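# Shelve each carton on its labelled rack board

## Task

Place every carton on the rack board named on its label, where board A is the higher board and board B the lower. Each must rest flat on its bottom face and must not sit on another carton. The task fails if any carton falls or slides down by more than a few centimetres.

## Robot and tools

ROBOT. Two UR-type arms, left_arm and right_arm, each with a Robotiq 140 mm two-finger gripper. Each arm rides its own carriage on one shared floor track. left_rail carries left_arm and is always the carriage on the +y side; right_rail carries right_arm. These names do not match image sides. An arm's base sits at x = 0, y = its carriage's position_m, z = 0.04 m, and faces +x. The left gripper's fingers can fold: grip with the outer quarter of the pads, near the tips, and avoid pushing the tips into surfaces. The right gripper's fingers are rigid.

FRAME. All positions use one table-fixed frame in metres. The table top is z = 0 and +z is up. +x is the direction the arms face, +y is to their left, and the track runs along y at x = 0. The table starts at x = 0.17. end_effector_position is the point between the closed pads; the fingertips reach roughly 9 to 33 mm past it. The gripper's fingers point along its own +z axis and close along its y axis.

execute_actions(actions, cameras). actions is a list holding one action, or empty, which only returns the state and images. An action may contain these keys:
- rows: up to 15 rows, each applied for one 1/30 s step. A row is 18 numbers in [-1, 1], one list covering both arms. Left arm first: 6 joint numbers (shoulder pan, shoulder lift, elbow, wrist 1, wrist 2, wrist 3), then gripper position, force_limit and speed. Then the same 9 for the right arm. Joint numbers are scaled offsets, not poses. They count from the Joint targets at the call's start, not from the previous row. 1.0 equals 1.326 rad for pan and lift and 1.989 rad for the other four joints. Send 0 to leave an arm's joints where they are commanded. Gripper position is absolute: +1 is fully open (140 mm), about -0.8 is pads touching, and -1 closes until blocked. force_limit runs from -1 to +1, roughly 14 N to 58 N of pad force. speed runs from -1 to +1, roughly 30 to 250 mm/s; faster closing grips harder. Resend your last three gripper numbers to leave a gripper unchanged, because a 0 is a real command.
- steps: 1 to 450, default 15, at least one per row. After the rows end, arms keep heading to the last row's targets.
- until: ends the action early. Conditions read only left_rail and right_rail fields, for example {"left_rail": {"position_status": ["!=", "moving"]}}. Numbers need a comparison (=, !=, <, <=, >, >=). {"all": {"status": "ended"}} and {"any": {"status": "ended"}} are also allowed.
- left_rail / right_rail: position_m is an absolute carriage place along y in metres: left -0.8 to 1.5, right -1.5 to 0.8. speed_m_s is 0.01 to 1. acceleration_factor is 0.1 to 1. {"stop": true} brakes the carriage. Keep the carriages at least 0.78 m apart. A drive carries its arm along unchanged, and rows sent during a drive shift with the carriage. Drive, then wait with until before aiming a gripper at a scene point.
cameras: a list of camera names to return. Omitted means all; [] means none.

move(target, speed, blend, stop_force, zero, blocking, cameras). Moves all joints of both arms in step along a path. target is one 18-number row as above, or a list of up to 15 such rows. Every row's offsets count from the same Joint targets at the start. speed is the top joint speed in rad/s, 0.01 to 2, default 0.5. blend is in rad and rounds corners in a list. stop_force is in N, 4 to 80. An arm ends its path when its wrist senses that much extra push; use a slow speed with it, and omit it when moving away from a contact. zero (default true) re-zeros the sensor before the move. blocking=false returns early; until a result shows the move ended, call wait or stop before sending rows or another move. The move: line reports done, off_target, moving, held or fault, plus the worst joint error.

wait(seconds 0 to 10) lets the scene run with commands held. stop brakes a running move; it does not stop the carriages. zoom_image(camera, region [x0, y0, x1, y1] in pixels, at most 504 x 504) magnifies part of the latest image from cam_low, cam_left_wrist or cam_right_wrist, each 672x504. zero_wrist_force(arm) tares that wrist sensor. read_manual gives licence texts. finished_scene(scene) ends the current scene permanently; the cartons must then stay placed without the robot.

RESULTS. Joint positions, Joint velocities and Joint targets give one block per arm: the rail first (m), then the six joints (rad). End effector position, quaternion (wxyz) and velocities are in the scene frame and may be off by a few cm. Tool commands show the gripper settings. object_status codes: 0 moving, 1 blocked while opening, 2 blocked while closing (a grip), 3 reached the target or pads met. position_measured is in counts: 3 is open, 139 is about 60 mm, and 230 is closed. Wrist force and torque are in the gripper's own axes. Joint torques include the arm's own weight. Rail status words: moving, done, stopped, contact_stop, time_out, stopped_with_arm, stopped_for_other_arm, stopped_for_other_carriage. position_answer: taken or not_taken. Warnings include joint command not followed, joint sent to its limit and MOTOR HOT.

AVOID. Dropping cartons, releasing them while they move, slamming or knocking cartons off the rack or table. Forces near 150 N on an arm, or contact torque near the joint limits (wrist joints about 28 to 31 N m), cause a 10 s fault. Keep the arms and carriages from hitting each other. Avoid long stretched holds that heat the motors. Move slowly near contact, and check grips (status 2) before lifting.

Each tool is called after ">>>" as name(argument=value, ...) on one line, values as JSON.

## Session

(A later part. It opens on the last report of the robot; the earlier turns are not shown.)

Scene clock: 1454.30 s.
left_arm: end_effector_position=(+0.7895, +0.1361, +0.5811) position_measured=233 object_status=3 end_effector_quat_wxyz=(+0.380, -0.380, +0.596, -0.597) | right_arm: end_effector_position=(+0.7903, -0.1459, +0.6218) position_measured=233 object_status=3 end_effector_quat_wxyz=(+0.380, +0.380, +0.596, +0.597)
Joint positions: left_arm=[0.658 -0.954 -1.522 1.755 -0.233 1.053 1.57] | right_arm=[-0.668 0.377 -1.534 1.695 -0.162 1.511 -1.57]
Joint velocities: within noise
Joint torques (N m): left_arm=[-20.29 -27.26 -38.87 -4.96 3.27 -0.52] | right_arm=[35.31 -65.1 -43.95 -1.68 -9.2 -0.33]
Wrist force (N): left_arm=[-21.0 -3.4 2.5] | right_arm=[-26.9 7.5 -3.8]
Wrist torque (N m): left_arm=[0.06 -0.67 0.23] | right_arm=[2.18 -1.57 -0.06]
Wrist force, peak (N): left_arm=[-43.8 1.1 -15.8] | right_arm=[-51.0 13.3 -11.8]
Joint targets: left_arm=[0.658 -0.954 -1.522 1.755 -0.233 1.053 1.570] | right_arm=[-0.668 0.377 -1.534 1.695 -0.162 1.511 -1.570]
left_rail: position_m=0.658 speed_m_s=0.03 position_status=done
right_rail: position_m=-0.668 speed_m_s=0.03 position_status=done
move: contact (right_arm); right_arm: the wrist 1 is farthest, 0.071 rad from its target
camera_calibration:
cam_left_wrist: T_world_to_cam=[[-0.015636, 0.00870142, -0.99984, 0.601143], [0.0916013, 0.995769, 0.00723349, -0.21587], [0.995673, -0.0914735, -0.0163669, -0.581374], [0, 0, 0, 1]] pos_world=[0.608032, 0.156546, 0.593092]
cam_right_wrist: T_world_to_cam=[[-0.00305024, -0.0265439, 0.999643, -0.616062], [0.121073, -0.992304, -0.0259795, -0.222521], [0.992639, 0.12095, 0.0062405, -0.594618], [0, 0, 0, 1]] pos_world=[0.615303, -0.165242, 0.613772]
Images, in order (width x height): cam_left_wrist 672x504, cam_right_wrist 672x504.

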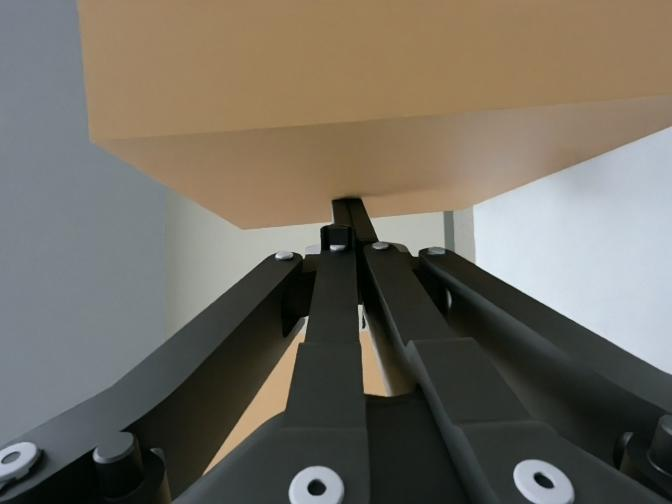

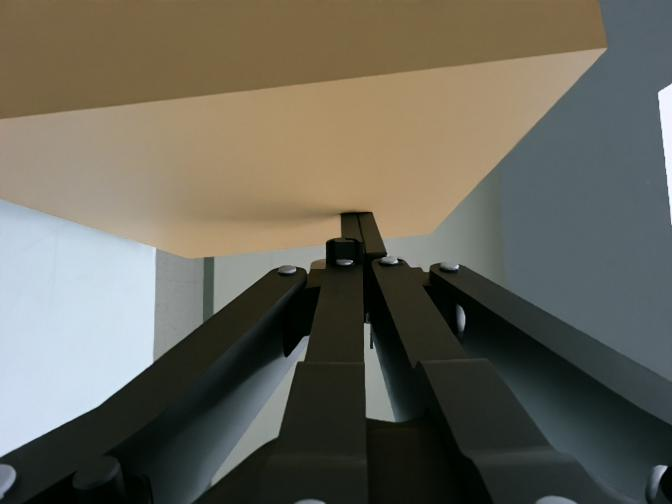

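>>> move(target=[0,0,0,0,0,0,-1,0,0,0,0.0060,0.0202,-0.0242,0,0,-1,0,0], speed=0.06, stop_force=15, cameras=[])

>>> execute_actions(actions=[{"left_rail":{"position_m":0.674,"speed_m_s":0.04,"acceleration_factor":0.15},"right_rail":{"position_m":-0.684,"speed_m_s":0.04,"acceleration_factor":0.15},"steps":60,"until":{"all":{"status":"ended"}}}], cameras=["cam_left_wrist","cam_right_wrist"])

Scene clock: 1463.17 s.
left_arm: end_effector_position=(+0.7896, +0.1362, +0.5811) position_measured=233 object_status=3 end_effector_quat_wxyz=(+0.380, -0.380, +0.596, -0.597) | right_arm: end_effector_position=(+0.7903, -0.1460, +0.5998) position_measured=233 object_status=3 end_effector_quat_wxyz=(+0.380, +0.380, +0.596, +0.597)
Joint positions: left_arm=[0.658 -0.954 -1.522 1.755 -0.233 1.053 1.57] | right_arm=[-0.668 0.377 -1.528 1.728 -0.202 1.511 -1.57]
Joint velocities: within noise
Joint torques (N m): left_arm=[-42.09 -53.99 -76.87 -6.88 17.11 -0.36] | right_arm=[26.17 -51.36 -44.38 2.15 -8.58 -0.26]
Wrist force (N): left_arm=[-34.5 10.7 -17.3] | right_arm=[-34.6 18.7 -12.5]
Wrist torque (N m): left_arm=[-0.27 -1.00 0.45] | right_arm=[1.87 -1.68 0.16]
Wrist force, peak (N): left_arm=[-34.9 11.1 -17.1] | right_arm=[-34.6 27.1 -24.2]
Joint targets: left_arm=[0.658 -0.954 -1.522 1.755 -0.233 1.053 1.570] | right_arm=[-0.668 0.377 -1.528 1.728 -0.202 1.511 -1.570]
left_rail: position_m=0.658 speed_m_s=0.03 position_status=done
right_rail: position_m=-0.668 speed_m_s=0.03 position_status=done
move: contact (right_arm)
No camera images: "cameras" was empty.

Scene clock: 1464.20 s.
left_arm: end_effector_position=(+0.7895, +0.1525, +0.5811) position_measured=233 object_status=3 end_effector_quat_wxyz=(+0.380, -0.380, +0.596, -0.597) | right_arm: end_effector_position=(+0.7902, -0.1623, +0.5998) position_measured=233 object_status=3 end_effector_quat_wxyz=(+0.380, +0.380, +0.596, +0.597)
Joint positions: left_arm=[0.674 -0.954 -1.522 1.755 -0.233 1.053 1.57] | right_arm=[-0.684 0.377 -1.528 1.728 -0.202 1.511 -1.57]
Joint velocities: within noise
Joint torques (N m): left_arm=[11.34 -69.43 -38.25 -0.73 -1.85 -0.51] | right_arm=[-13.58 -51.96 -42.19 -5.51 3 -0.57]
Wrist force (N): left_arm=[1.8 1.3 0.3] | right_arm=[3.4 1.7 -6.8]
Wrist torque (N m): left_arm=[-0.03 -0.09 0.39] | right_arm=[0.58 -1.01 0.01]
Wrist force, peak (N): left_arm=[-34.3 9.8 -17.8] | right_arm=[-34.4 19.5 -12.5]
Joint targets: left_arm=[0.674 -0.954 -1.522 1.755 -0.233 1.053 1.570] | right_arm=[-0.684 0.377 -1.528 1.728 -0.202 1.511 -1.570]
Tool commands: left_gripper/position=-1.0 left_gripper/force_limit=+0.0 left_gripper/speed=+0.0 right_gripper/position=-1.0 right_gripper/force_limit=+0.0 right_gripper/speed=+0.0
left_rail: position_m=0.674 speed_m_s=0.04 position_status=done
right_rail: position_m=-0.684 speed_m_s=0.04 position_status=done
camera_calibration:
cam_left_wrist: T_world_to_cam=[[-0.0156153, 0.00867201, -0.99984, 0.600998], [0.0915962, 0.99577, 0.00720617, -0.232177], [0.995674, -0.0914691, -0.0163436, -0.579904], [0, 0, 0, 1]] pos_world=[0.608047, 0.17294, 0.593097]
cam_right_wrist: T_world_to_cam=[[-0.00328741, -0.0266364, 0.99964, -0.594296], [0.120975, -0.992314, -0.0260434, -0.239285], [0.99265, 0.120845, 0.00648447, -0.592616], [0, 0, 0, 1]] pos_world=[0.615254, -0.18166, 0.591693]
Images, in order (width x height): cam_left_wrist 672x504, cam_right_wrist 672x504.

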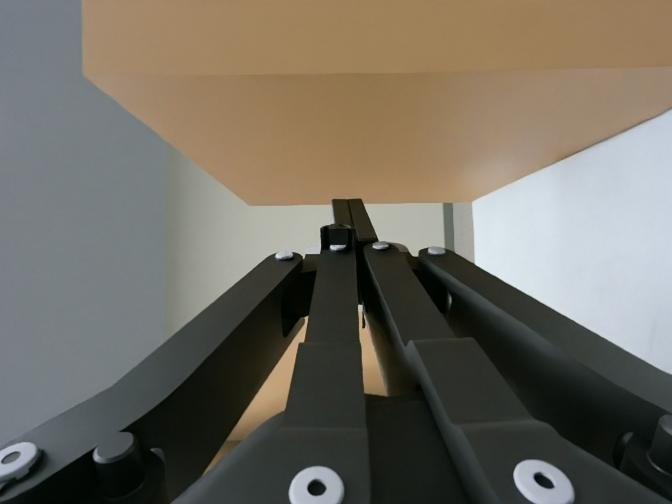

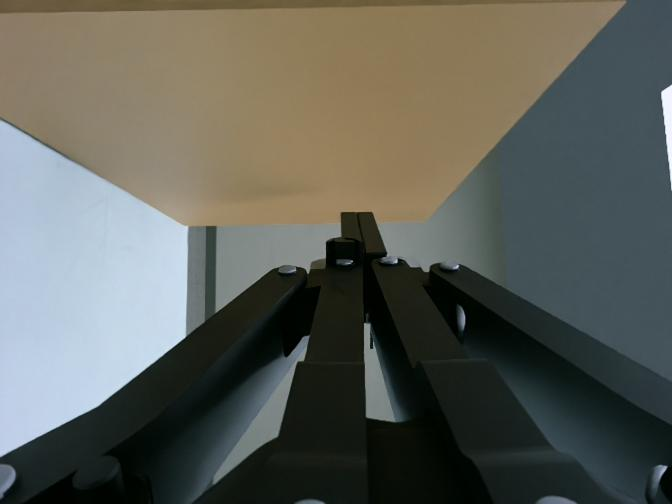

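>>> move(target=[[-0.1459,-0.1290,0.0371,0.0481,-0.0973,0,-1,0,0,0.0689,-0.1240,0.0507,0.0320,0.0459,0,-1,0,0],[-0.4124,-0.2593,0.1053,0.0676,-0.2749,0,-1,0,0,0.2154,-0.2548,0.1189,0.0520,0.1436,0,-1,0,0]], speed=0.7, blend=0.05, cameras=[])

>>> execute_actions(actions=[{"left_rail":{"position_m":0.235,"speed_m_s":0.7,"acceleration_factor":0.7},"right_rail":{"position_m":-1.17,"speed_m_s":0.75,"acceleration_factor":0.75},"steps":120,"until":{"all":{"status":"ended"}}}], cameras=[])

>>> move(target=[0,0.2362,0.2186,-0.3762,0,0,-1,0,0,0,0.2362,0.2186,-0.3762,0,0,-1,0,0], speed=0.7, cameras=["cam_left_wrist","cam_right_wrist"])

Scene clock: 1476.33 s.
left_arm: end_effector_position=(+0.5096, +0.1524, +0.6310) position_measured=233 object_status=3 end_effector_quat_wxyz=(+0.380, -0.380, +0.596, -0.597) | right_arm: end_effector_position=(+0.5099, -0.1625, +0.6305) position_measured=233 object_status=3 end_effector_quat_wxyz=(+0.380, +0.380, +0.596, +0.596)
Joint positions: left_arm=[0.674 -1.501 -1.866 1.964 -0.099 0.507 1.57] | right_arm=[-0.684 0.662 -1.865 1.964 -0.098 1.797 -1.57]
Joint velocities: within noise
Joint torques (N m): left_arm=[-16.05 -44.51 -39.18 1.03 -1.98 -0.23] | right_arm=[9.3 -35.94 -35.59 0.51 3.47 -0.35]
Wrist force (N): left_arm=[-0.5 1.9 -0.1] | right_arm=[3.1 2.7 -7.7]
Wrist torque (N m): left_arm=[0.06 0.14 0.36] | right_arm=[0.78 -0.88 -0.02]
Wrist force, peak (N): left_arm=[-3.2 3.5 2.8] | right_arm=[4.3 2.7 -10.3]
Joint targets: left_arm=[0.674 -1.501 -1.866 1.964 -0.099 0.506 1.570] | right_arm=[-0.684 0.662 -1.865 1.964 -0.098 1.797 -1.570]
left_rail: position_m=0.674 speed_m_s=0.04 position_status=done
right_rail: position_m=-0.684 speed_m_s=0.04 position_status=done
move: done
No camera images: "cameras" was empty.

Scene clock: 1478.57 s.
left_arm: end_effector_position=(+0.5096, -0.2865, +0.6310) position_measured=233 object_status=3 end_effector_quat_wxyz=(+0.380, -0.380, +0.596, -0.597) end_effector_velocity=(+0.000, +0.000, +0.000) end_effector_angular_velocity=(+0.000, +0.000, +0.000) | right_arm: end_effector_position=(+0.5098, -0.6484, +0.6305) position_measured=233 object_status=3 end_effector_quat_wxyz=(+0.380, +0.380, +0.596, +0.596) end_effector_velocity=(+0.000, -0.001, -0.001) end_effector_angular_velocity=(-0.001, +0.001, +0.000)
Joint positions: left_arm=[0.235 -1.501 -1.866 1.964 -0.099 0.506 1.57] | right_arm=[-1.17 0.662 -1.865 1.964 -0.098 1.797 -1.57]
Joint velocities: left_arm=[-0.001 0 -0.001 0.001 0.001 0 0] | right_arm=[-0.001 0.001 0.001 0 0 0.001 0]
Joint torques (N m): left_arm=[-2.59 -8.1 -46.18 -2.21 -2.11 -0.42] | right_arm=[9.82 -14.18 -40.68 0.07 1.79 -0.14]
Wrist force (N): left_arm=[-0.6 1.8 -0.1] | right_arm=[3.2 2.6 -7.7]
Wrist torque (N m): left_arm=[0.04 0.18 0.35] | right_arm=[0.76 -0.89 -0.02]
Wrist force, peak (N): left_arm=[-2.4 1.5 -1.0] | right_arm=[2.5 2.5 -8.3]
Joint targets: left_arm=[0.235 -1.501 -1.866 1.964 -0.099 0.506 1.570] | right_arm=[-1.170 0.662 -1.865 1.964 -0.098 1.797 -1.570]
Tool commands: left_gripper/position=-1.0 left_gripper/force_limit=+0.0 left_gripper/speed=+0.0 right_gripper/position=-1.0 right_gripper/force_limit=+0.0 right_gripper/speed=+0.0
left_rail: position_m=0.235 speed_m_s=0.70 position_status=done
right_rail: position_m=-1.170 speed_m_s=0.75 position_status=done
No camera images: "cameras" was empty.

Scene clock: 1480.33 s.
left_arm: end_effector_position=(+0.5095, -0.2860, +0.2856) position_measured=233 object_status=3 end_effector_quat_wxyz=(+0.380, -0.380, +0.596, -0.597) | right_arm: end_effector_position=(+0.5092, -0.6491, +0.2853) position_measured=233 object_status=3 end_effector_quat_wxyz=(+0.380, +0.380, +0.596, +0.596)
Joint positions: left_arm=[0.235 -1.501 -1.553 2.399 -0.847 0.506 1.57] | right_arm=[-1.17 0.662 -1.552 2.399 -0.846 1.797 -1.57]
Joint velocities: within noise
Joint torques (N m): left_arm=[8.73 -14.36 -22.69 -4.72 -1.81 -0.24] | right_arm=[4.95 -26.58 -22.36 -7.33 -0.46 -0.45]
Wrist force (N): left_arm=[-0.7 2.0 -0.3] | right_arm=[3.0 2.6 -7.1]
Wrist torque (N m): left_arm=[0.07 0.19 0.35] | right_arm=[0.74 -0.85 0.01]
Wrist force, peak (N): left_arm=[-1.4 4.8 -0.4] | right_arm=[2.9 5.8 -8.7]
Joint targets: left_arm=[0.235 -1.501 -1.553 2.399 -0.847 0.506 1.570] | right_arm=[-1.170 0.662 -1.552 2.399 -0.846 1.797 -1.570]
left_rail: position_m=0.235 speed_m_s=0.70 position_status=done
right_rail: position_m=-1.170 speed_m_s=0.75 position_status=done
move: done
camera_calibration:
cam_left_wrist: T_world_to_cam=[[-0.0157995, 0.0083904, -0.99984, 0.305041], [0.0916301, 0.995769, 0.00690829, 0.23228], [0.995668, -0.0915063, -0.0165015, -0.346002], [0, 0, 0, 1]] pos_world=[0.328039, -0.265518, 0.297678]
cam_right_wrist: T_world_to_cam=[[-0.00176919, -0.0259483, 0.999662, -0.294113], [0.120847, -0.992342, -0.0255444, -0.696568], [0.99267, 0.120761, 0.00489142, -0.252362], [0, 0, 0, 1]] pos_world=[0.33417, -0.66839, 0.277455]
Images, in order (width x height): cam_left_wrist 672x504, cam_right_wrist 672x504.

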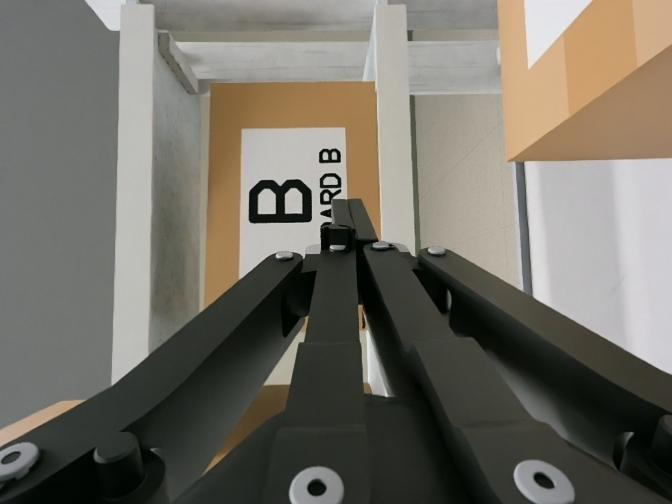

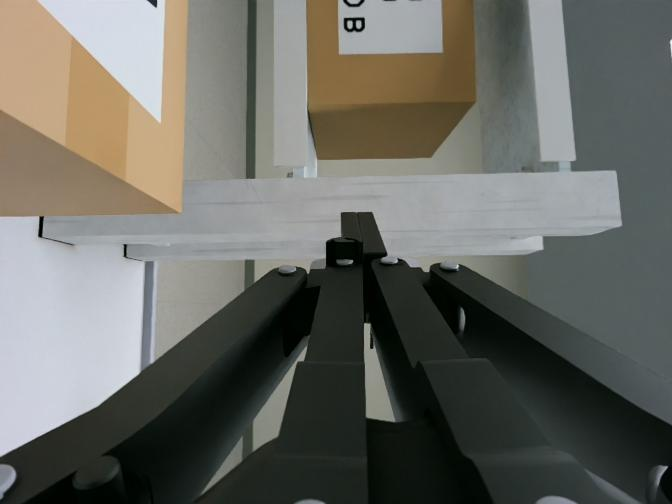

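>>> move(target=[0,0.2813,0.0369,-0.2239,0,0,-1,0,0,0,0.2805,0.0369,-0.2244,0,0,-1,0,0], speed=0.4, cameras=[])

>>> execute_actions(actions=[{"left_rail":{"position_m":0.1715,"speed_m_s":0.08,"acceleration_factor":0.3},"right_rail":{"position_m":-1.1425,"speed_m_s":0.06,"acceleration_factor":0.3},"steps":90,"until":{"all":{"status":"ended"}}}], cameras=["cam_left_wrist","cam_right_wrist"])

Scene clock: 1497.53 s.
left_arm: end_effector_position=(+0.5096, -0.2864, +0.1177) position_measured=233 object_status=3 end_effector_quat_wxyz=(+0.380, -0.380, +0.596, -0.596) | right_arm: end_effector_position=(+0.5096, -0.6486, +0.1183) position_measured=233 object_status=3 end_effector_quat_wxyz=(+0.380, +0.380, +0.596, +0.597)
Joint positions: left_arm=[0.235 -1.501 -1.18 2.472 -1.292 0.506 1.57] | right_arm=[-1.17 0.662 -1.181 2.472 -1.293 1.797 -1.57]
Joint velocities: within noise
Joint torques (N m): left_arm=[9.51 -27.65 -4.11 -4.4 -1.31 -0.12] | right_arm=[-2 -41.41 -5.79 -7.64 -2.18 -0.42]
Wrist force (N): left_arm=[-0.6 2.0 -0.1] | right_arm=[2.8 2.3 -7.3]
Wrist torque (N m): left_arm=[0.10 0.19 0.36] | right_arm=[0.68 -0.79 0.01]
Wrist force, peak (N): left_arm=[-0.8 3.7 -0.2] | right_arm=[3.0 4.0 -7.4]
Joint targets: left_arm=[0.235 -1.501 -1.180 2.472 -1.292 0.506 1.570] | right_arm=[-1.170 0.662 -1.180 2.472 -1.293 1.797 -1.570]
left_rail: position_m=0.235 speed_m_s=0.70 position_status=done
right_rail: position_m=-1.170 speed_m_s=0.75 position_status=done
move: done
No camera images: "cameras" was empty.

Scene clock: 1508.67 s.
left_arm: end_effector_position=(+0.5102, -0.3450, +0.1171) position_measured=233 object_status=3 end_effector_quat_wxyz=(+0.381, -0.381, +0.596, -0.595) | right_arm: end_effector_position=(+0.5096, -0.6212, +0.1182) position_measured=233 object_status=3 end_effector_quat_wxyz=(+0.380, +0.380, +0.596, +0.597)
Joint positions: left_arm=[0.174 -1.5 -1.18 2.474 -1.292 0.504 1.57] | right_arm=[-1.142 0.662 -1.18 2.472 -1.293 1.797 -1.57]
Joint velocities: within noise
Joint torques (N m): left_arm=[-21.82 -53.59 -40.34 -1.3 13.24 -0.16] | right_arm=[39.65 -57.69 -44.08 -0.86 -29.29 -0.41]
Wrist force (N): left_arm=[-53.5 -28.5 -15.1] | right_arm=[-56.2 16.0 -43.5]
Wrist torque (N m): left_arm=[0.94 -1.67 -0.04] | right_arm=[0.16 -1.99 0.18]
Wrist force, peak (N): left_arm=[-78.7 -36.8 -45.5] | right_arm=[-56.5 16.2 -43.7]
Joint targets: left_arm=[0.174 -1.500 -1.180 2.474 -1.292 0.504 1.570] | right_arm=[-1.143 0.662 -1.180 2.472 -1.293 1.797 -1.570]
Tool commands: left_gripper/position=-1.0 left_gripper/force_limit=+0.003922 left_gripper/speed=+0.003922 right_gripper/position=-1.0 right_gripper/force_limit=+0.0 right_gripper/speed=+0.0
TORQUE FAULT: the external load on joint 6 (wrist 2) of the left arm reached its load limit, and that arm stopped for 10 seconds. A torque fault puts only its own arm into a fault stop. That arm's remaining commands of this call were not run. That arm's target is now where it stood when the stop ended, not its last command. That arm keeps its grip as last carried out and accepts commands again: back off and push less far. That arm stops again whenever a joint's load reaches its limit.
left_rail: position_m=0.174 speed_m_s=0.08 position_status=stopped_with_arm position_answer=taken
right_rail: position_m=-1.142 position_m_goal=-1.143 speed_m_s=0.06 position_status=done
camera_calibration:
cam_left_wrist: T_world_to_cam=[[-0.0160258, 0.0111728, -0.999809, 0.138098], [0.0886513, 0.996015, 0.00970939, 0.293446], [0.995934, -0.0884787, -0.0169524, -0.353863], [0, 0, 0, 1]] pos_world=[0.328623, -0.325129, 0.129223]
cam_right_wrist: T_world_to_cam=[[-0.00252977, -0.0265414, 0.999645, -0.126364], [0.120876, -0.992326, -0.0260412, -0.67314], [0.992664, 0.120767, 0.00571858, -0.255467], [0, 0, 0, 1]] pos_world=[0.33464, -0.640476, 0.11025]
Images, in order (width x height): cam_left_wrist 672x504, cam_right_wrist 672x504.

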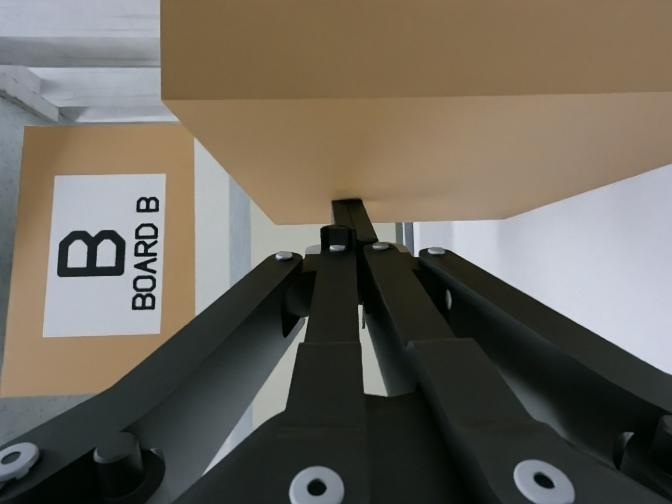

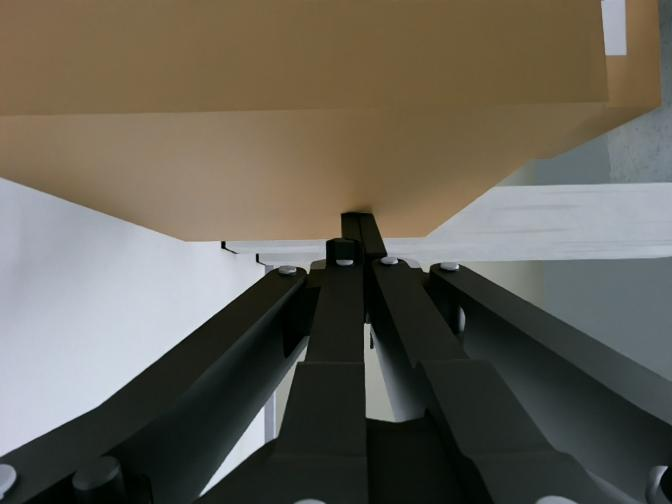

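>>> execute_actions(actions=[{"left_rail":{"position_m":0.1757,"speed_m_s":0.03},"steps":40,"until":{"all":{"status":"ended"}}}], cameras=[])

Scene clock: 1533.53 s.
left_arm: end_effector_position=(+0.5101, -0.3437, +0.1171) position_measured=233 object_status=3 end_effector_quat_wxyz=(+0.381, -0.380, +0.596, -0.595) | right_arm: end_effector_position=(+0.5097, -0.6211, +0.1182) position_measured=233 object_status=3 end_effector_quat_wxyz=(+0.380, +0.380, +0.596, +0.597)
Joint positions: left_arm=[0.176 -1.5 -1.18 2.474 -1.292 0.504 1.57] | right_arm=[-1.142 0.662 -1.18 2.472 -1.293 1.797 -1.57]
Joint velocities: within noise
Joint torques (N m): left_arm=[-37.65 -52.63 -38.47 -0.95 15.61 -0.75] | right_arm=[40.09 -56.13 -33.72 -0.69 -28.68 -0.52]
Wrist force (N): left_arm=[-40.2 -21.4 -8.0] | right_arm=[-53.1 9.2 -28.3]
Wrist torque (N m): left_arm=[0.73 -1.27 0.04] | right_arm=[0.34 -2.10 0.11]
Wrist force, peak (N): left_arm=[-54.1 -28.5 -16.1] | right_arm=[-56.3 16.2 -43.7]
Joint targets: left_arm=[0.176 -1.500 -1.180 2.474 -1.292 0.504 1.570] | right_arm=[-1.143 0.662 -1.180 2.472 -1.293 1.797 -1.570]
Tool commands: left_gripper/position=-1.0 left_gripper/force_limit=+0.003922 left_gripper/speed=+0.003922 right_gripper/position=-1.0 right_gripper/force_limit=+0.0 right_gripper/speed=+0.0
left_rail: position_m=0.176 speed_m_s=0.03 position_status=done
right_rail: position_m=-1.142 position_m_goal=-1.143 speed_m_s=0.06 position_status=done
No camera images: "cameras" was empty.

>>> execute_actions(actions=[{"right_rail":{"position_m":-1.1438,"speed_m_s":0.03},"steps":40,"until":{"all":{"status":"ended"}}}], cameras=[])

>>> move(target=[[0,-0.0802,-0.0038,0.0573,0,0,-1,0,0,0,-0.0802,-0.0038,0.0573,0,0,-1,0,0],[0,-0.1997,-0.0189,0.1520,0,0,-1,0,0,0,-0.1997,-0.0189,0.1520,0,0,-1,0,0],[0,-0.3434,-0.0594,0.2883,0,0,-1,0,0,0,-0.3434,-0.0594,0.2883,0,0,-1,0,0],[0,-0.4331,-0.1112,0.4000,0,0,-1,0,0,0,-0.4331,-0.1112,0.4000,0,0,-1,0,0],[0,-0.4907,-0.1780,0.5051,0,0,-1,0,0,0,-0.4907,-0.1780,0.5051,0,0,-1,0,0],[0,-0.5173,-0.2554,0.6002,0,0,-1,0,0,0,-0.5173,-0.2554,0.6002,0,0,-1,0,0]], speed=0.18, blend=0.03)

Scene clock: 1546.07 s.
left_arm: end_effector_position=(+0.5102, -0.3435, +0.1171) position_measured=233 object_status=3 end_effector_quat_wxyz=(+0.381, -0.381, +0.596, -0.595) | right_arm: end_effector_position=(+0.5096, -0.6224, +0.1182) position_measured=233 object_status=3 end_effector_quat_wxyz=(+0.380, +0.380, +0.596, +0.597)
Joint positions: left_arm=[0.176 -1.5 -1.18 2.474 -1.292 0.504 1.57] | right_arm=[-1.144 0.662 -1.18 2.472 -1.293 1.796 -1.57]
Joint velocities: within noise
Joint torques (N m): left_arm=[-13.57 -48.64 -21.75 -1.35 7.58 -0.08] | right_arm=[36.13 -57.96 -22.91 -1.21 -20.47 -0.49]
Wrist force (N): left_arm=[-38.2 -22.1 -9.9] | right_arm=[-37.6 5.8 -15.0]
Wrist torque (N m): left_arm=[0.69 -1.19 0.04] | right_arm=[0.48 -1.85 0.06]
Wrist force, peak (N): left_arm=[-40.1 -22.0 -7.8] | right_arm=[-53.6 9.6 -28.6]
Joint targets: left_arm=[0.176 -1.500 -1.180 2.474 -1.292 0.504 1.570] | right_arm=[-1.144 0.662 -1.180 2.472 -1.293 1.797 -1.570]
Tool commands: left_gripper/position=-1.0 left_gripper/force_limit=+0.003922 left_gripper/speed=+0.003922 right_gripper/position=-1.0 right_gripper/force_limit=+0.0 right_gripper/speed=+0.0
left_rail: position_m=0.176 speed_m_s=0.03 position_status=done
right_rail: position_m=-1.144 speed_m_s=0.03 position_status=done
No camera images: "cameras" was empty.

Scene clock: 1553.20 s.
left_arm: end_effector_position=(+0.5103, -0.3447, +0.6293) position_measured=233 object_status=3 end_effector_quat_wxyz=(+0.381, -0.381, +0.596, -0.595) | right_arm: end_effector_position=(+0.5096, -0.6224, +0.6311) position_measured=233 object_status=3 end_effector_quat_wxyz=(+0.380, +0.380, +0.596, +0.597)
Joint positions: left_arm=[0.176 -1.5 -1.866 1.966 -0.099 0.504 1.57] | right_arm=[-1.144 0.662 -1.866 1.965 -0.099 1.796 -1.57]
Joint velocities: within noise
Joint torques (N m): left_arm=[-27.87 -30.02 -79 -3.43 14.06 -0.24] | right_arm=[33.06 -31.41 -64.01 -4.33 -8.85 -0.53]
Wrist force (N): left_arm=[-43.9 11.4 -19.4] | right_arm=[-40.8 -6.8 -26.7]
Wrist torque (N m): left_arm=[-0.10 -1.30 0.50] | right_arm=[0.85 -1.89 -0.17]
Wrist force, peak (N): left_arm=[-70.8 11.6 -31.8] | right_arm=[-69.2 -7.5 -37.4]
Joint targets: left_arm=[0.176 -1.500 -1.866 1.966 -0.098 0.504 1.570] | right_arm=[-1.144 0.662 -1.866 1.965 -0.099 1.797 -1.570]
left_rail: position_m=0.176 speed_m_s=0.03 position_status=done
right_rail: position_m=-1.144 speed_m_s=0.03 position_status=done
move: done
camera_calibration:
cam_left_wrist: T_world_to_cam=[[-0.0160181, 0.0110685, -0.99981, 0.650135], [0.0886884, 0.996013, 0.00960556, 0.288177], [0.995931, -0.0885177, -0.0169359, -0.345249], [0, 0, 0, 1]] pos_world=[0.3287, -0.324785, 0.641396]
cam_right_wrist: T_world_to_cam=[[-0.00260527, -0.026603, 0.999643, -0.639074], [0.121001, -0.992309, -0.0260925, -0.660991], [0.992649, 0.120889, 0.00580422, -0.258192], [0, 0, 0, 1]] pos_world=[0.33461, -0.641696, 0.623097]

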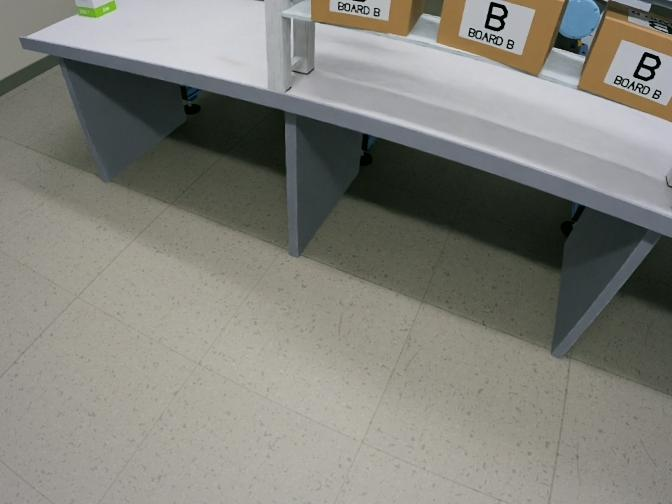

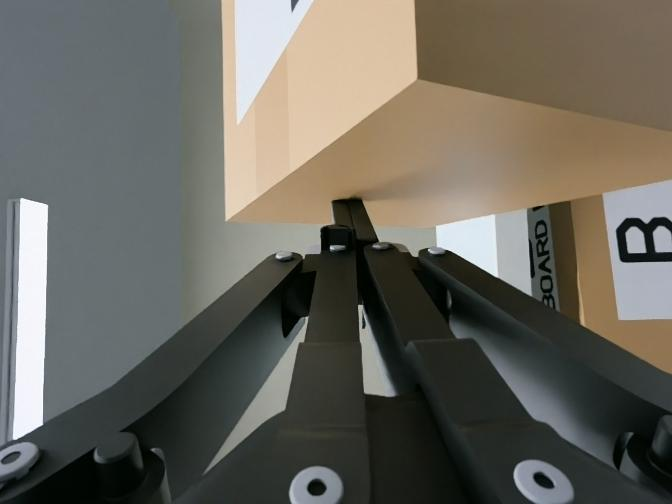

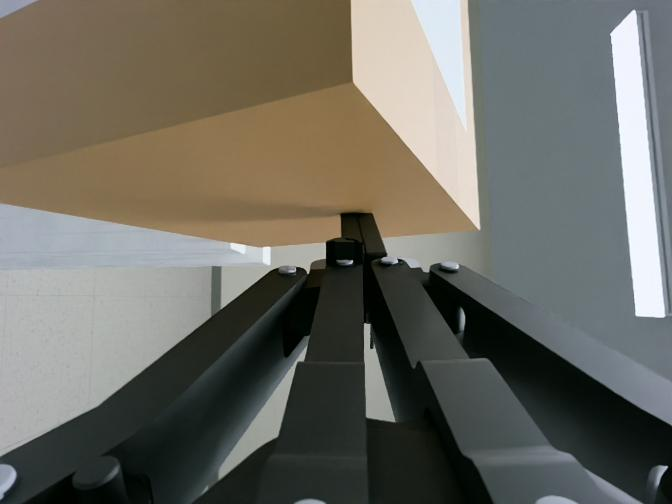

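>>> execute_actions(actions=[{"left_rail":{"position_m":0.3142,"speed_m_s":0.1,"acceleration_factor":0.15},"right_rail":{"position_m":-1.0053,"speed_m_s":0.1,"acceleration_factor":0.15},"steps":200,"until":{"all":{"status":"ended"}}}], cameras=[])

>>> move(target=[[0.0747,0.0290,-0.0137,-0.0057,0.0498,0,-1,0,0,-0.0443,0.0290,-0.0137,-0.0057,-0.0296,0,-1,0,0],[0.1438,0.0610,-0.0297,-0.0110,0.0959,0,-1,0,0,-0.0830,0.0610,-0.0297,-0.0110,-0.0554,0,-1,0,0],[0.2080,0.0954,-0.0479,-0.0157,0.1387,0,-1,0,0,-0.1170,0.0954,-0.0479,-0.0157,-0.0780,0,-1,0,0],[0.2664,0.1316,-0.0682,-0.0196,0.1776,0,-1,0,0,-0.1465,0.1316,-0.0682,-0.0196,-0.0977,0,-1,0,0],[0.3445,0.1885,-0.1028,-0.0229,0.2297,0,-1,0,0,-0.1842,0.1885,-0.1028,-0.0229,-0.1228,0,-1,0,0],[0.4124,0.2478,-0.1420,-0.0232,0.2749,0,-1,0,0,-0.2154,0.2478,-0.1420,-0.0232,-0.1436,0,-1,0,0]], speed=0.18, blend=0.02)

>>> move(target=[0,0.0116,0.0367,-0.0444,0,0,-1,0,0,0,0.0116,0.0367,-0.0444,0,0,-1,0,0], speed=0.06, stop_force=20)

Scene clock: 1570.60 s.
left_arm: end_effector_position=(+0.5102, -0.2061, +0.6294) position_measured=233 object_status=3 end_effector_quat_wxyz=(+0.381, -0.381, +0.596, -0.595) | right_arm: end_effector_position=(+0.5096, -0.4840, +0.6312) position_measured=233 object_status=3 end_effector_quat_wxyz=(+0.380, +0.380, +0.596, +0.597)
Joint positions: left_arm=[0.314 -1.5 -1.866 1.966 -0.098 0.504 1.57] | right_arm=[-1.005 0.662 -1.866 1.965 -0.099 1.797 -1.57]
Joint velocities: within noise
Joint torques (N m): left_arm=[-19.69 -26.4 -69.21 -4.05 8.47 -0.16] | right_arm=[25.77 -27.67 -55.66 -5.34 -6.98 -0.52]
Wrist force (N): left_arm=[-43.5 11.7 -19.0] | right_arm=[-40.7 -7.3 -26.3]
Wrist torque (N m): left_arm=[-0.15 -1.31 0.50] | right_arm=[0.83 -1.89 -0.17]
Wrist force, peak (N): left_arm=[-44.1 12.4 -19.1] | right_arm=[-41.5 -7.3 -26.7]
Joint targets: left_arm=[0.314 -1.500 -1.866 1.966 -0.098 0.504 1.570] | right_arm=[-1.005 0.662 -1.866 1.965 -0.099 1.797 -1.570]
Tool commands: left_gripper/position=-1.0 left_gripper/force_limit=+0.0 left_gripper/speed=+0.0 right_gripper/position=-1.0 right_gripper/force_limit=+0.0 right_gripper/speed=+0.0
left_rail: position_m=0.314 speed_m_s=0.10 position_status=done
right_rail: position_m=-1.005 speed_m_s=0.10 position_status=done
No camera images: "cameras" was empty.

Scene clock: 1574.13 s.
left_arm: end_effector_position=(+0.7900, -0.2059, +0.6291) position_measured=233 object_status=3 end_effector_quat_wxyz=(+0.380, -0.381, +0.596, -0.595) | right_arm: end_effector_position=(+0.7894, -0.4839, +0.6313) position_measured=233 object_status=3 end_effector_quat_wxyz=(+0.380, +0.380, +0.596, +0.597)
Joint positions: left_arm=[0.314 -0.954 -1.537 1.684 -0.145 1.051 1.57] | right_arm=[-1.005 0.377 -1.538 1.682 -0.145 1.511 -1.57]
Joint velocities: within noise
Joint torques (N m): left_arm=[-22.68 -25.91 -76.3 -9.03 21.24 0.27] | right_arm=[17.26 -50.73 -63.45 -14.45 -21.38 -0.65]
Wrist force (N): left_arm=[-38.8 8.8 -18.0] | right_arm=[-36.8 -7.2 -23.8]
Wrist torque (N m): left_arm=[-0.23 -1.15 0.39] | right_arm=[0.98 -1.80 -0.08]
Wrist force, peak (N): left_arm=[-49.8 12.4 -21.8] | right_arm=[-47.4 -6.3 -29.1]
Joint targets: left_arm=[0.314 -0.954 -1.537 1.684 -0.145 1.051 1.570] | right_arm=[-1.005 0.377 -1.538 1.682 -0.145 1.511 -1.570]
left_rail: position_m=0.314 speed_m_s=0.10 position_status=done
right_rail: position_m=-1.005 speed_m_s=0.10 position_status=done
move: done
camera_calibration:
cam_left_wrist: T_world_to_cam=[[-0.0170363, 0.0105905, -0.999799, 0.653569], [0.0886492, 0.996022, 0.00903992, 0.125484], [0.995917, -0.0884774, -0.0179074, -0.610931], [0, 0, 0, 1]] pos_world=[0.608447, -0.18596, 0.641363]
cam_right_wrist: T_world_to_cam=[[-0.00275487, -0.0264258, 0.999647, -0.63465], [0.120943, -0.992322, -0.0258988, -0.557578], [0.992656, 0.120829, 0.00592972, -0.552792], [0, 0, 0, 1]] pos_world=[0.614419, -0.503275, 0.623263]

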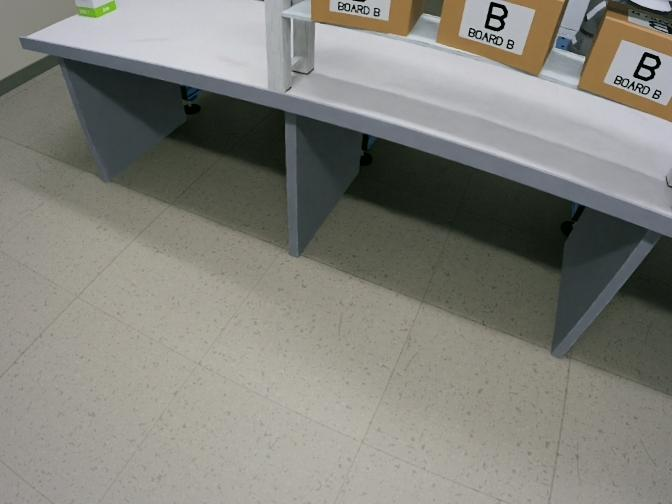

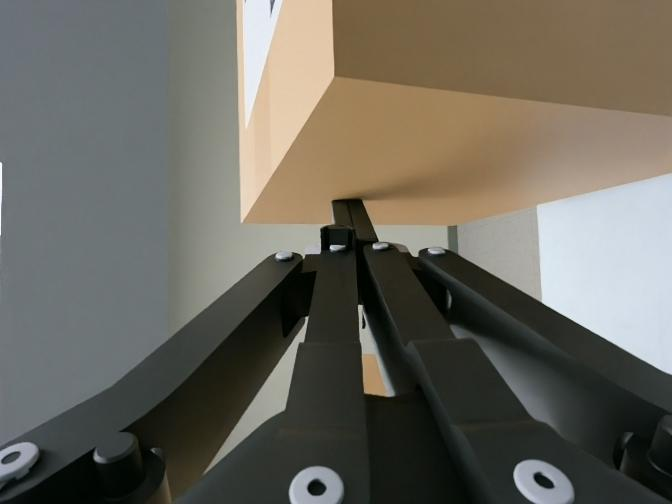

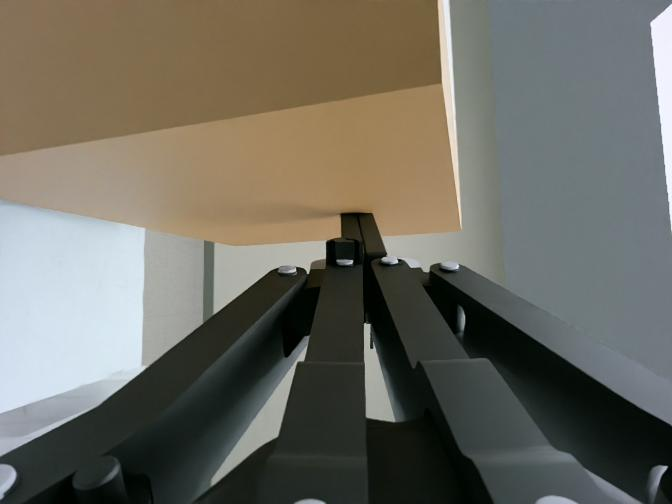

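Scene clock: 1576.27 s.
left_arm: end_effector_position=(+0.7904, -0.2063, +0.6065) position_measured=233 object_status=3 end_effector_quat_wxyz=(+0.381, -0.381, +0.596, -0.595) | right_arm: end_effector_position=(+0.7901, -0.4838, +0.6060) position_measured=233 object_status=3 end_effector_quat_wxyz=(+0.380, +0.380, +0.596, +0.597)
Joint positions: left_arm=[0.314 -0.954 -1.53 1.717 -0.185 1.051 1.57] | right_arm=[-1.005 0.376 -1.53 1.719 -0.191 1.511 -1.57]
Joint velocities: within noise
Joint torques (N m): left_arm=[-31.78 -72.58 -70.55 -2.77 18.43 -0.06] | right_arm=[36.68 -50.6 -43.89 1.77 -21.57 -0.8]
Wrist force (N): left_arm=[-38.6 6.5 -3.4] | right_arm=[-46.5 12.6 -21.6]
Wrist torque (N m): left_arm=[-0.09 -1.32 0.40] | right_arm=[0.45 -2.18 0.19]
Wrist force, peak (N): left_arm=[-43.7 3.1 -16.4] | right_arm=[-48.8 16.8 -19.1]
Joint targets: left_arm=[0.314 -0.954 -1.530 1.717 -0.185 1.051 1.570] | right_arm=[-1.005 0.376 -1.530 1.719 -0.191 1.511 -1.570]
left_rail: position_m=0.314 speed_m_s=0.10 position_status=done
right_rail: position_m=-1.005 speed_m_s=0.10 position_status=done
move: contact (left_arm, right_arm); left_arm: the wrist 1 is farthest, 0.048 rad from its target; right_arm: the wrist 1 is farthest, 0.043 rad from its target
camera_calibration:
cam_left_wrist: T_world_to_cam=[[-0.0168285, 0.0102949, -0.999805, 0.630766], [0.0885886, 0.99603, 0.00876488, 0.126268], [0.995926, -0.0884238, -0.0176737, -0.611967], [0, 0, 0, 1]] pos_world=[0.608903, -0.186372, 0.618721]
cam_right_wrist: T_world_to_cam=[[-0.00341555, -0.026685, 0.999638, -0.609033], [0.120823, -0.992332, -0.0260771, -0.558002], [0.992668, 0.12069, 0.00661351, -0.553888], [0, 0, 0, 1]] pos_world=[0.615166, -0.503127, 0.597925]

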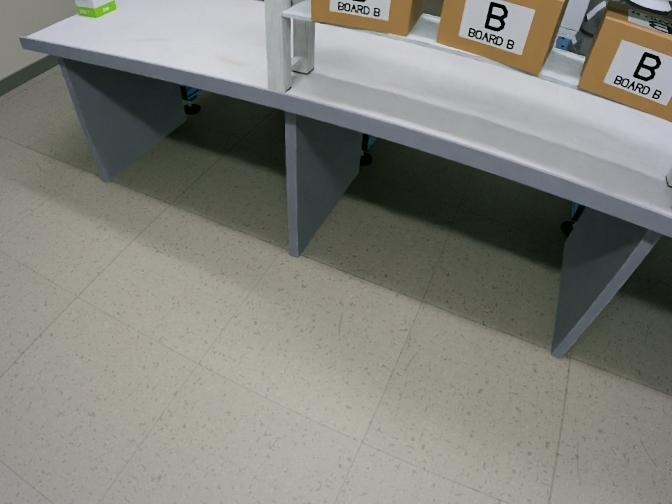

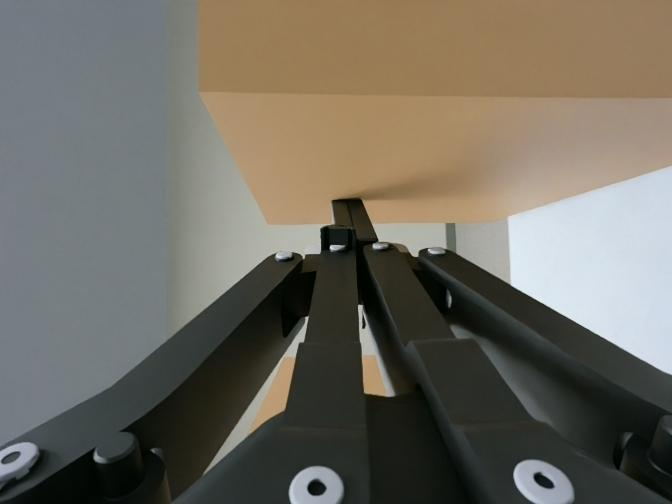

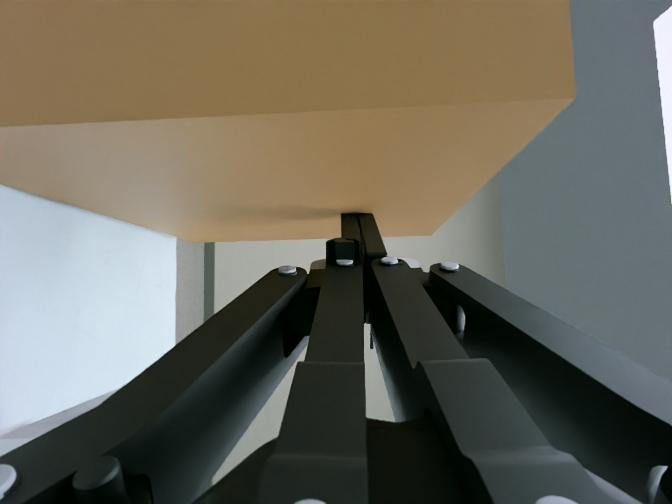

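>>> move(target=[0,0.0021,0.0067,-0.0081,0,0,-1,0,0,0,0.0021,0.0067,-0.0081,0,0,-1,0,0], speed=0.05, stop_force=35)

>>> execute_actions(actions=[{"left_rail":{"position_m":0.3275,"speed_m_s":0.05},"right_rail":{"position_m":-1.0185,"speed_m_s":0.05},"steps":60,"until":{"all":{"status":"ended"}}}])

Scene clock: 1584.70 s.
left_arm: end_effector_position=(+0.7904, -0.2062, +0.5974) position_measured=233 object_status=3 end_effector_quat_wxyz=(+0.381, -0.381, +0.596, -0.595) | right_arm: end_effector_position=(+0.7901, -0.4839, +0.5969) position_measured=233 object_status=3 end_effector_quat_wxyz=(+0.380, +0.380, +0.596, +0.597)
Joint positions: left_arm=[0.314 -0.954 -1.527 1.73 -0.201 1.051 1.57] | right_arm=[-1.005 0.376 -1.527 1.733 -0.207 1.511 -1.57]
Joint velocities: within noise
Joint torques (N m): left_arm=[-43.06 -3.18 -28.22 -1.08 8.83 0.16] | right_arm=[56.18 -37.38 -27.23 -2.12 -21.5 -0.97]
Wrist force (N): left_arm=[-43.0 -19.5 -3.4] | right_arm=[-57.4 11.9 -3.3]
Wrist torque (N m): left_arm=[0.58 -1.56 0.08] | right_arm=[0.44 -2.78 0.13]
Wrist force, peak (N): left_arm=[-43.3 -19.9 -3.0] | right_arm=[-57.8 11.8 -3.2]
Joint targets: left_arm=[0.314 -0.954 -1.527 1.730 -0.201 1.051 1.570] | right_arm=[-1.005 0.376 -1.527 1.733 -0.207 1.511 -1.570]
left_rail: position_m=0.314 speed_m_s=0.10 position_status=done
right_rail: position_m=-1.005 speed_m_s=0.10 position_status=done
move: done
camera_calibration:
cam_left_wrist: T_world_to_cam=[[-0.0168236, 0.010287, -0.999806, 0.621655], [0.0885487, 0.996033, 0.00875821, 0.126318], [0.99593, -0.0883841, -0.0176678, -0.612081], [0, 0, 0, 1]] pos_world=[0.608863, -0.18631, 0.609614]
cam_right_wrist: T_world_to_cam=[[-0.00340038, -0.026679, 0.999638, -0.599931], [0.120822, -0.992332, -0.026073, -0.558296], [0.992668, 0.12069, 0.00659772, -0.553718], [0, 0, 0, 1]] pos_world=[0.615072, -0.503193, 0.588811]

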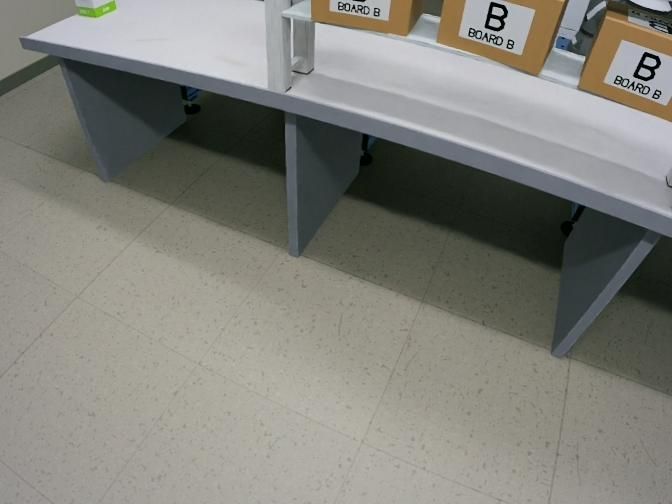

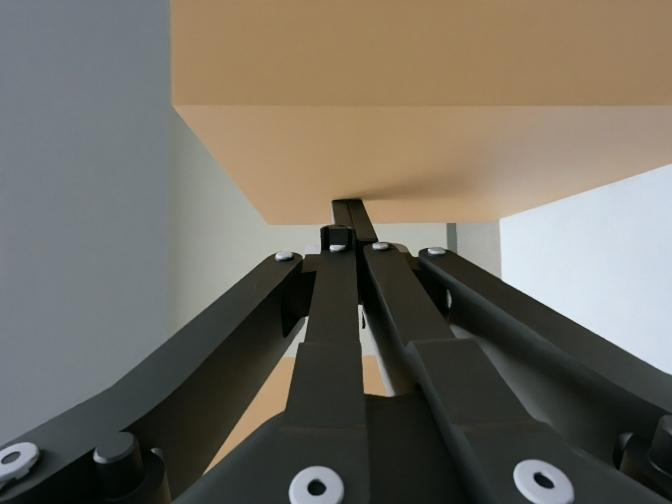

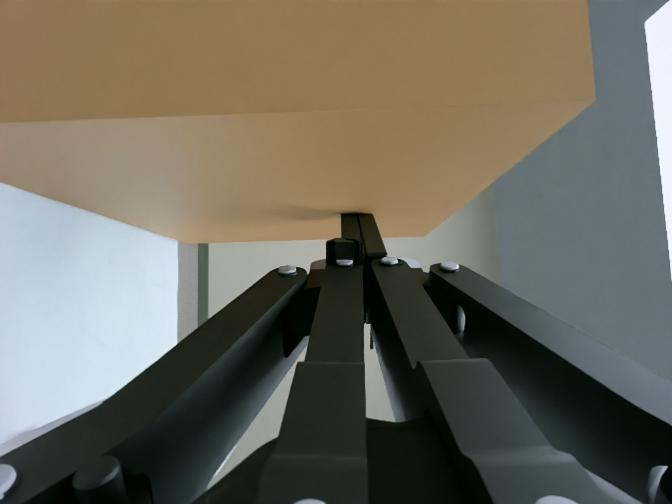

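Scene clock: 1585.63 s.
left_arm: end_effector_position=(+0.7904, -0.1930, +0.5972) position_measured=233 object_status=3 end_effector_quat_wxyz=(+0.380, -0.381, +0.596, -0.595) | right_arm: end_effector_position=(+0.7900, -0.4970, +0.5969) position_measured=233 object_status=3 end_effector_quat_wxyz=(+0.380, +0.380, +0.596, +0.597)
Joint positions: left_arm=[0.327 -0.954 -1.527 1.73 -0.201 1.051 1.57] | right_arm=[-1.018 0.377 -1.527 1.733 -0.207 1.511 -1.57]
Joint velocities: within noise
Joint torques (N m): left_arm=[8.27 -75.99 -61.08 -1.5 -1.68 -0.11] | right_arm=[-15.9 -65.51 -50.25 -4.37 2.9 -0.71]
Wrist force (N): left_arm=[-0.4 2.0 -0.1] | right_arm=[-0.3 -1.9 -7.1]
Wrist torque (N m): left_arm=[0.06 0.13 0.37] | right_arm=[-0.24 -0.18 0.01]
Wrist force, peak (N): left_arm=[-43.3 -19.0 -3.3] | right_arm=[-57.5 11.0 -3.2]
Joint targets: left_arm=[0.328 -0.954 -1.527 1.730 -0.201 1.051 1.570] | right_arm=[-1.018 0.376 -1.527 1.733 -0.207 1.511 -1.570]
Tool commands: left_gripper/position=-1.0 left_gripper/force_limit=+0.0 left_gripper/speed=+0.0 right_gripper/position=-1.0 right_gripper/force_limit=+0.0 right_gripper/speed=+0.0
left_rail: position_m=0.327 position_m_goal=0.328 speed_m_s=0.05 position_status=done
right_rail: position_m=-1.018 speed_m_s=0.05 position_status=done
camera_calibration:
cam_left_wrist: T_world_to_cam=[[-0.0169085, 0.0104091, -0.999803, 0.621478], [0.0886314, 0.996025, 0.00887085, 0.11306], [0.995921, -0.0884639, -0.0177639, -0.610856], [0, 0, 0, 1]] pos_world=[0.608852, -0.173119, 0.609502]
cam_right_wrist: T_world_to_cam=[[-0.00331157, -0.026645, 0.999639, -0.600267], [0.120901, -0.992323, -0.0260495, -0.571358], [0.992659, 0.120771, 0.00650756, -0.552012], [0, 0, 0, 1]] pos_world=[0.61505, -0.516298, 0.58876]

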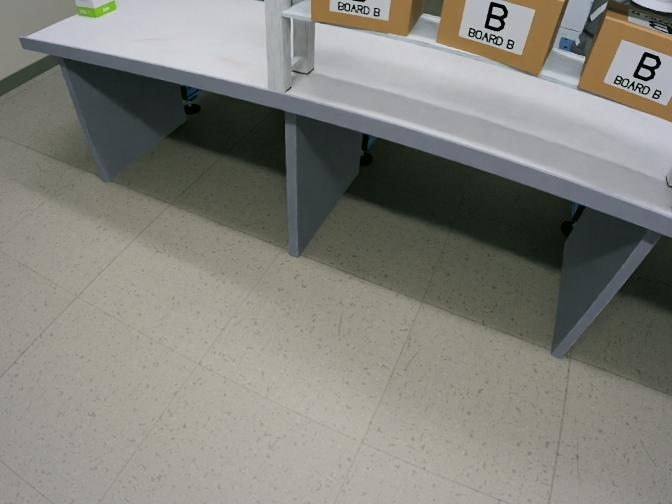

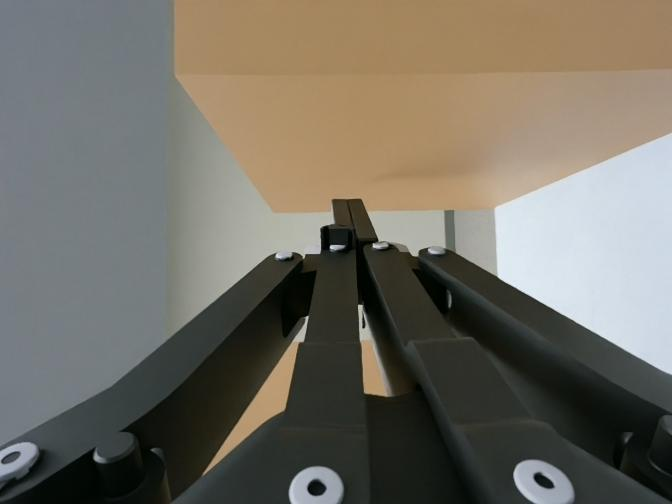

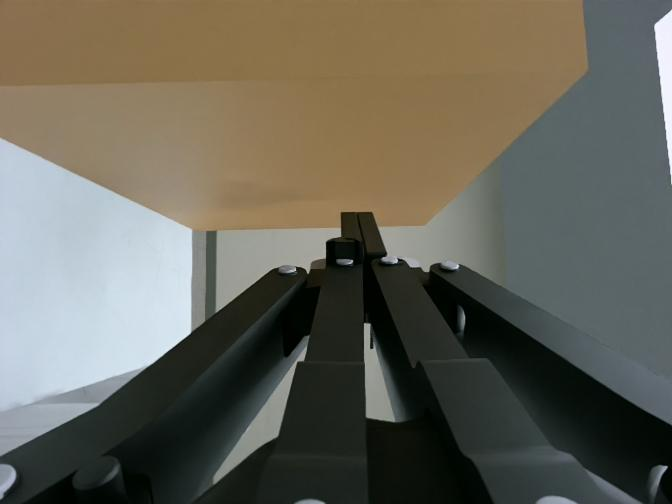

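>>> finished_scene(scene=1)

The scene is finished: the task was done.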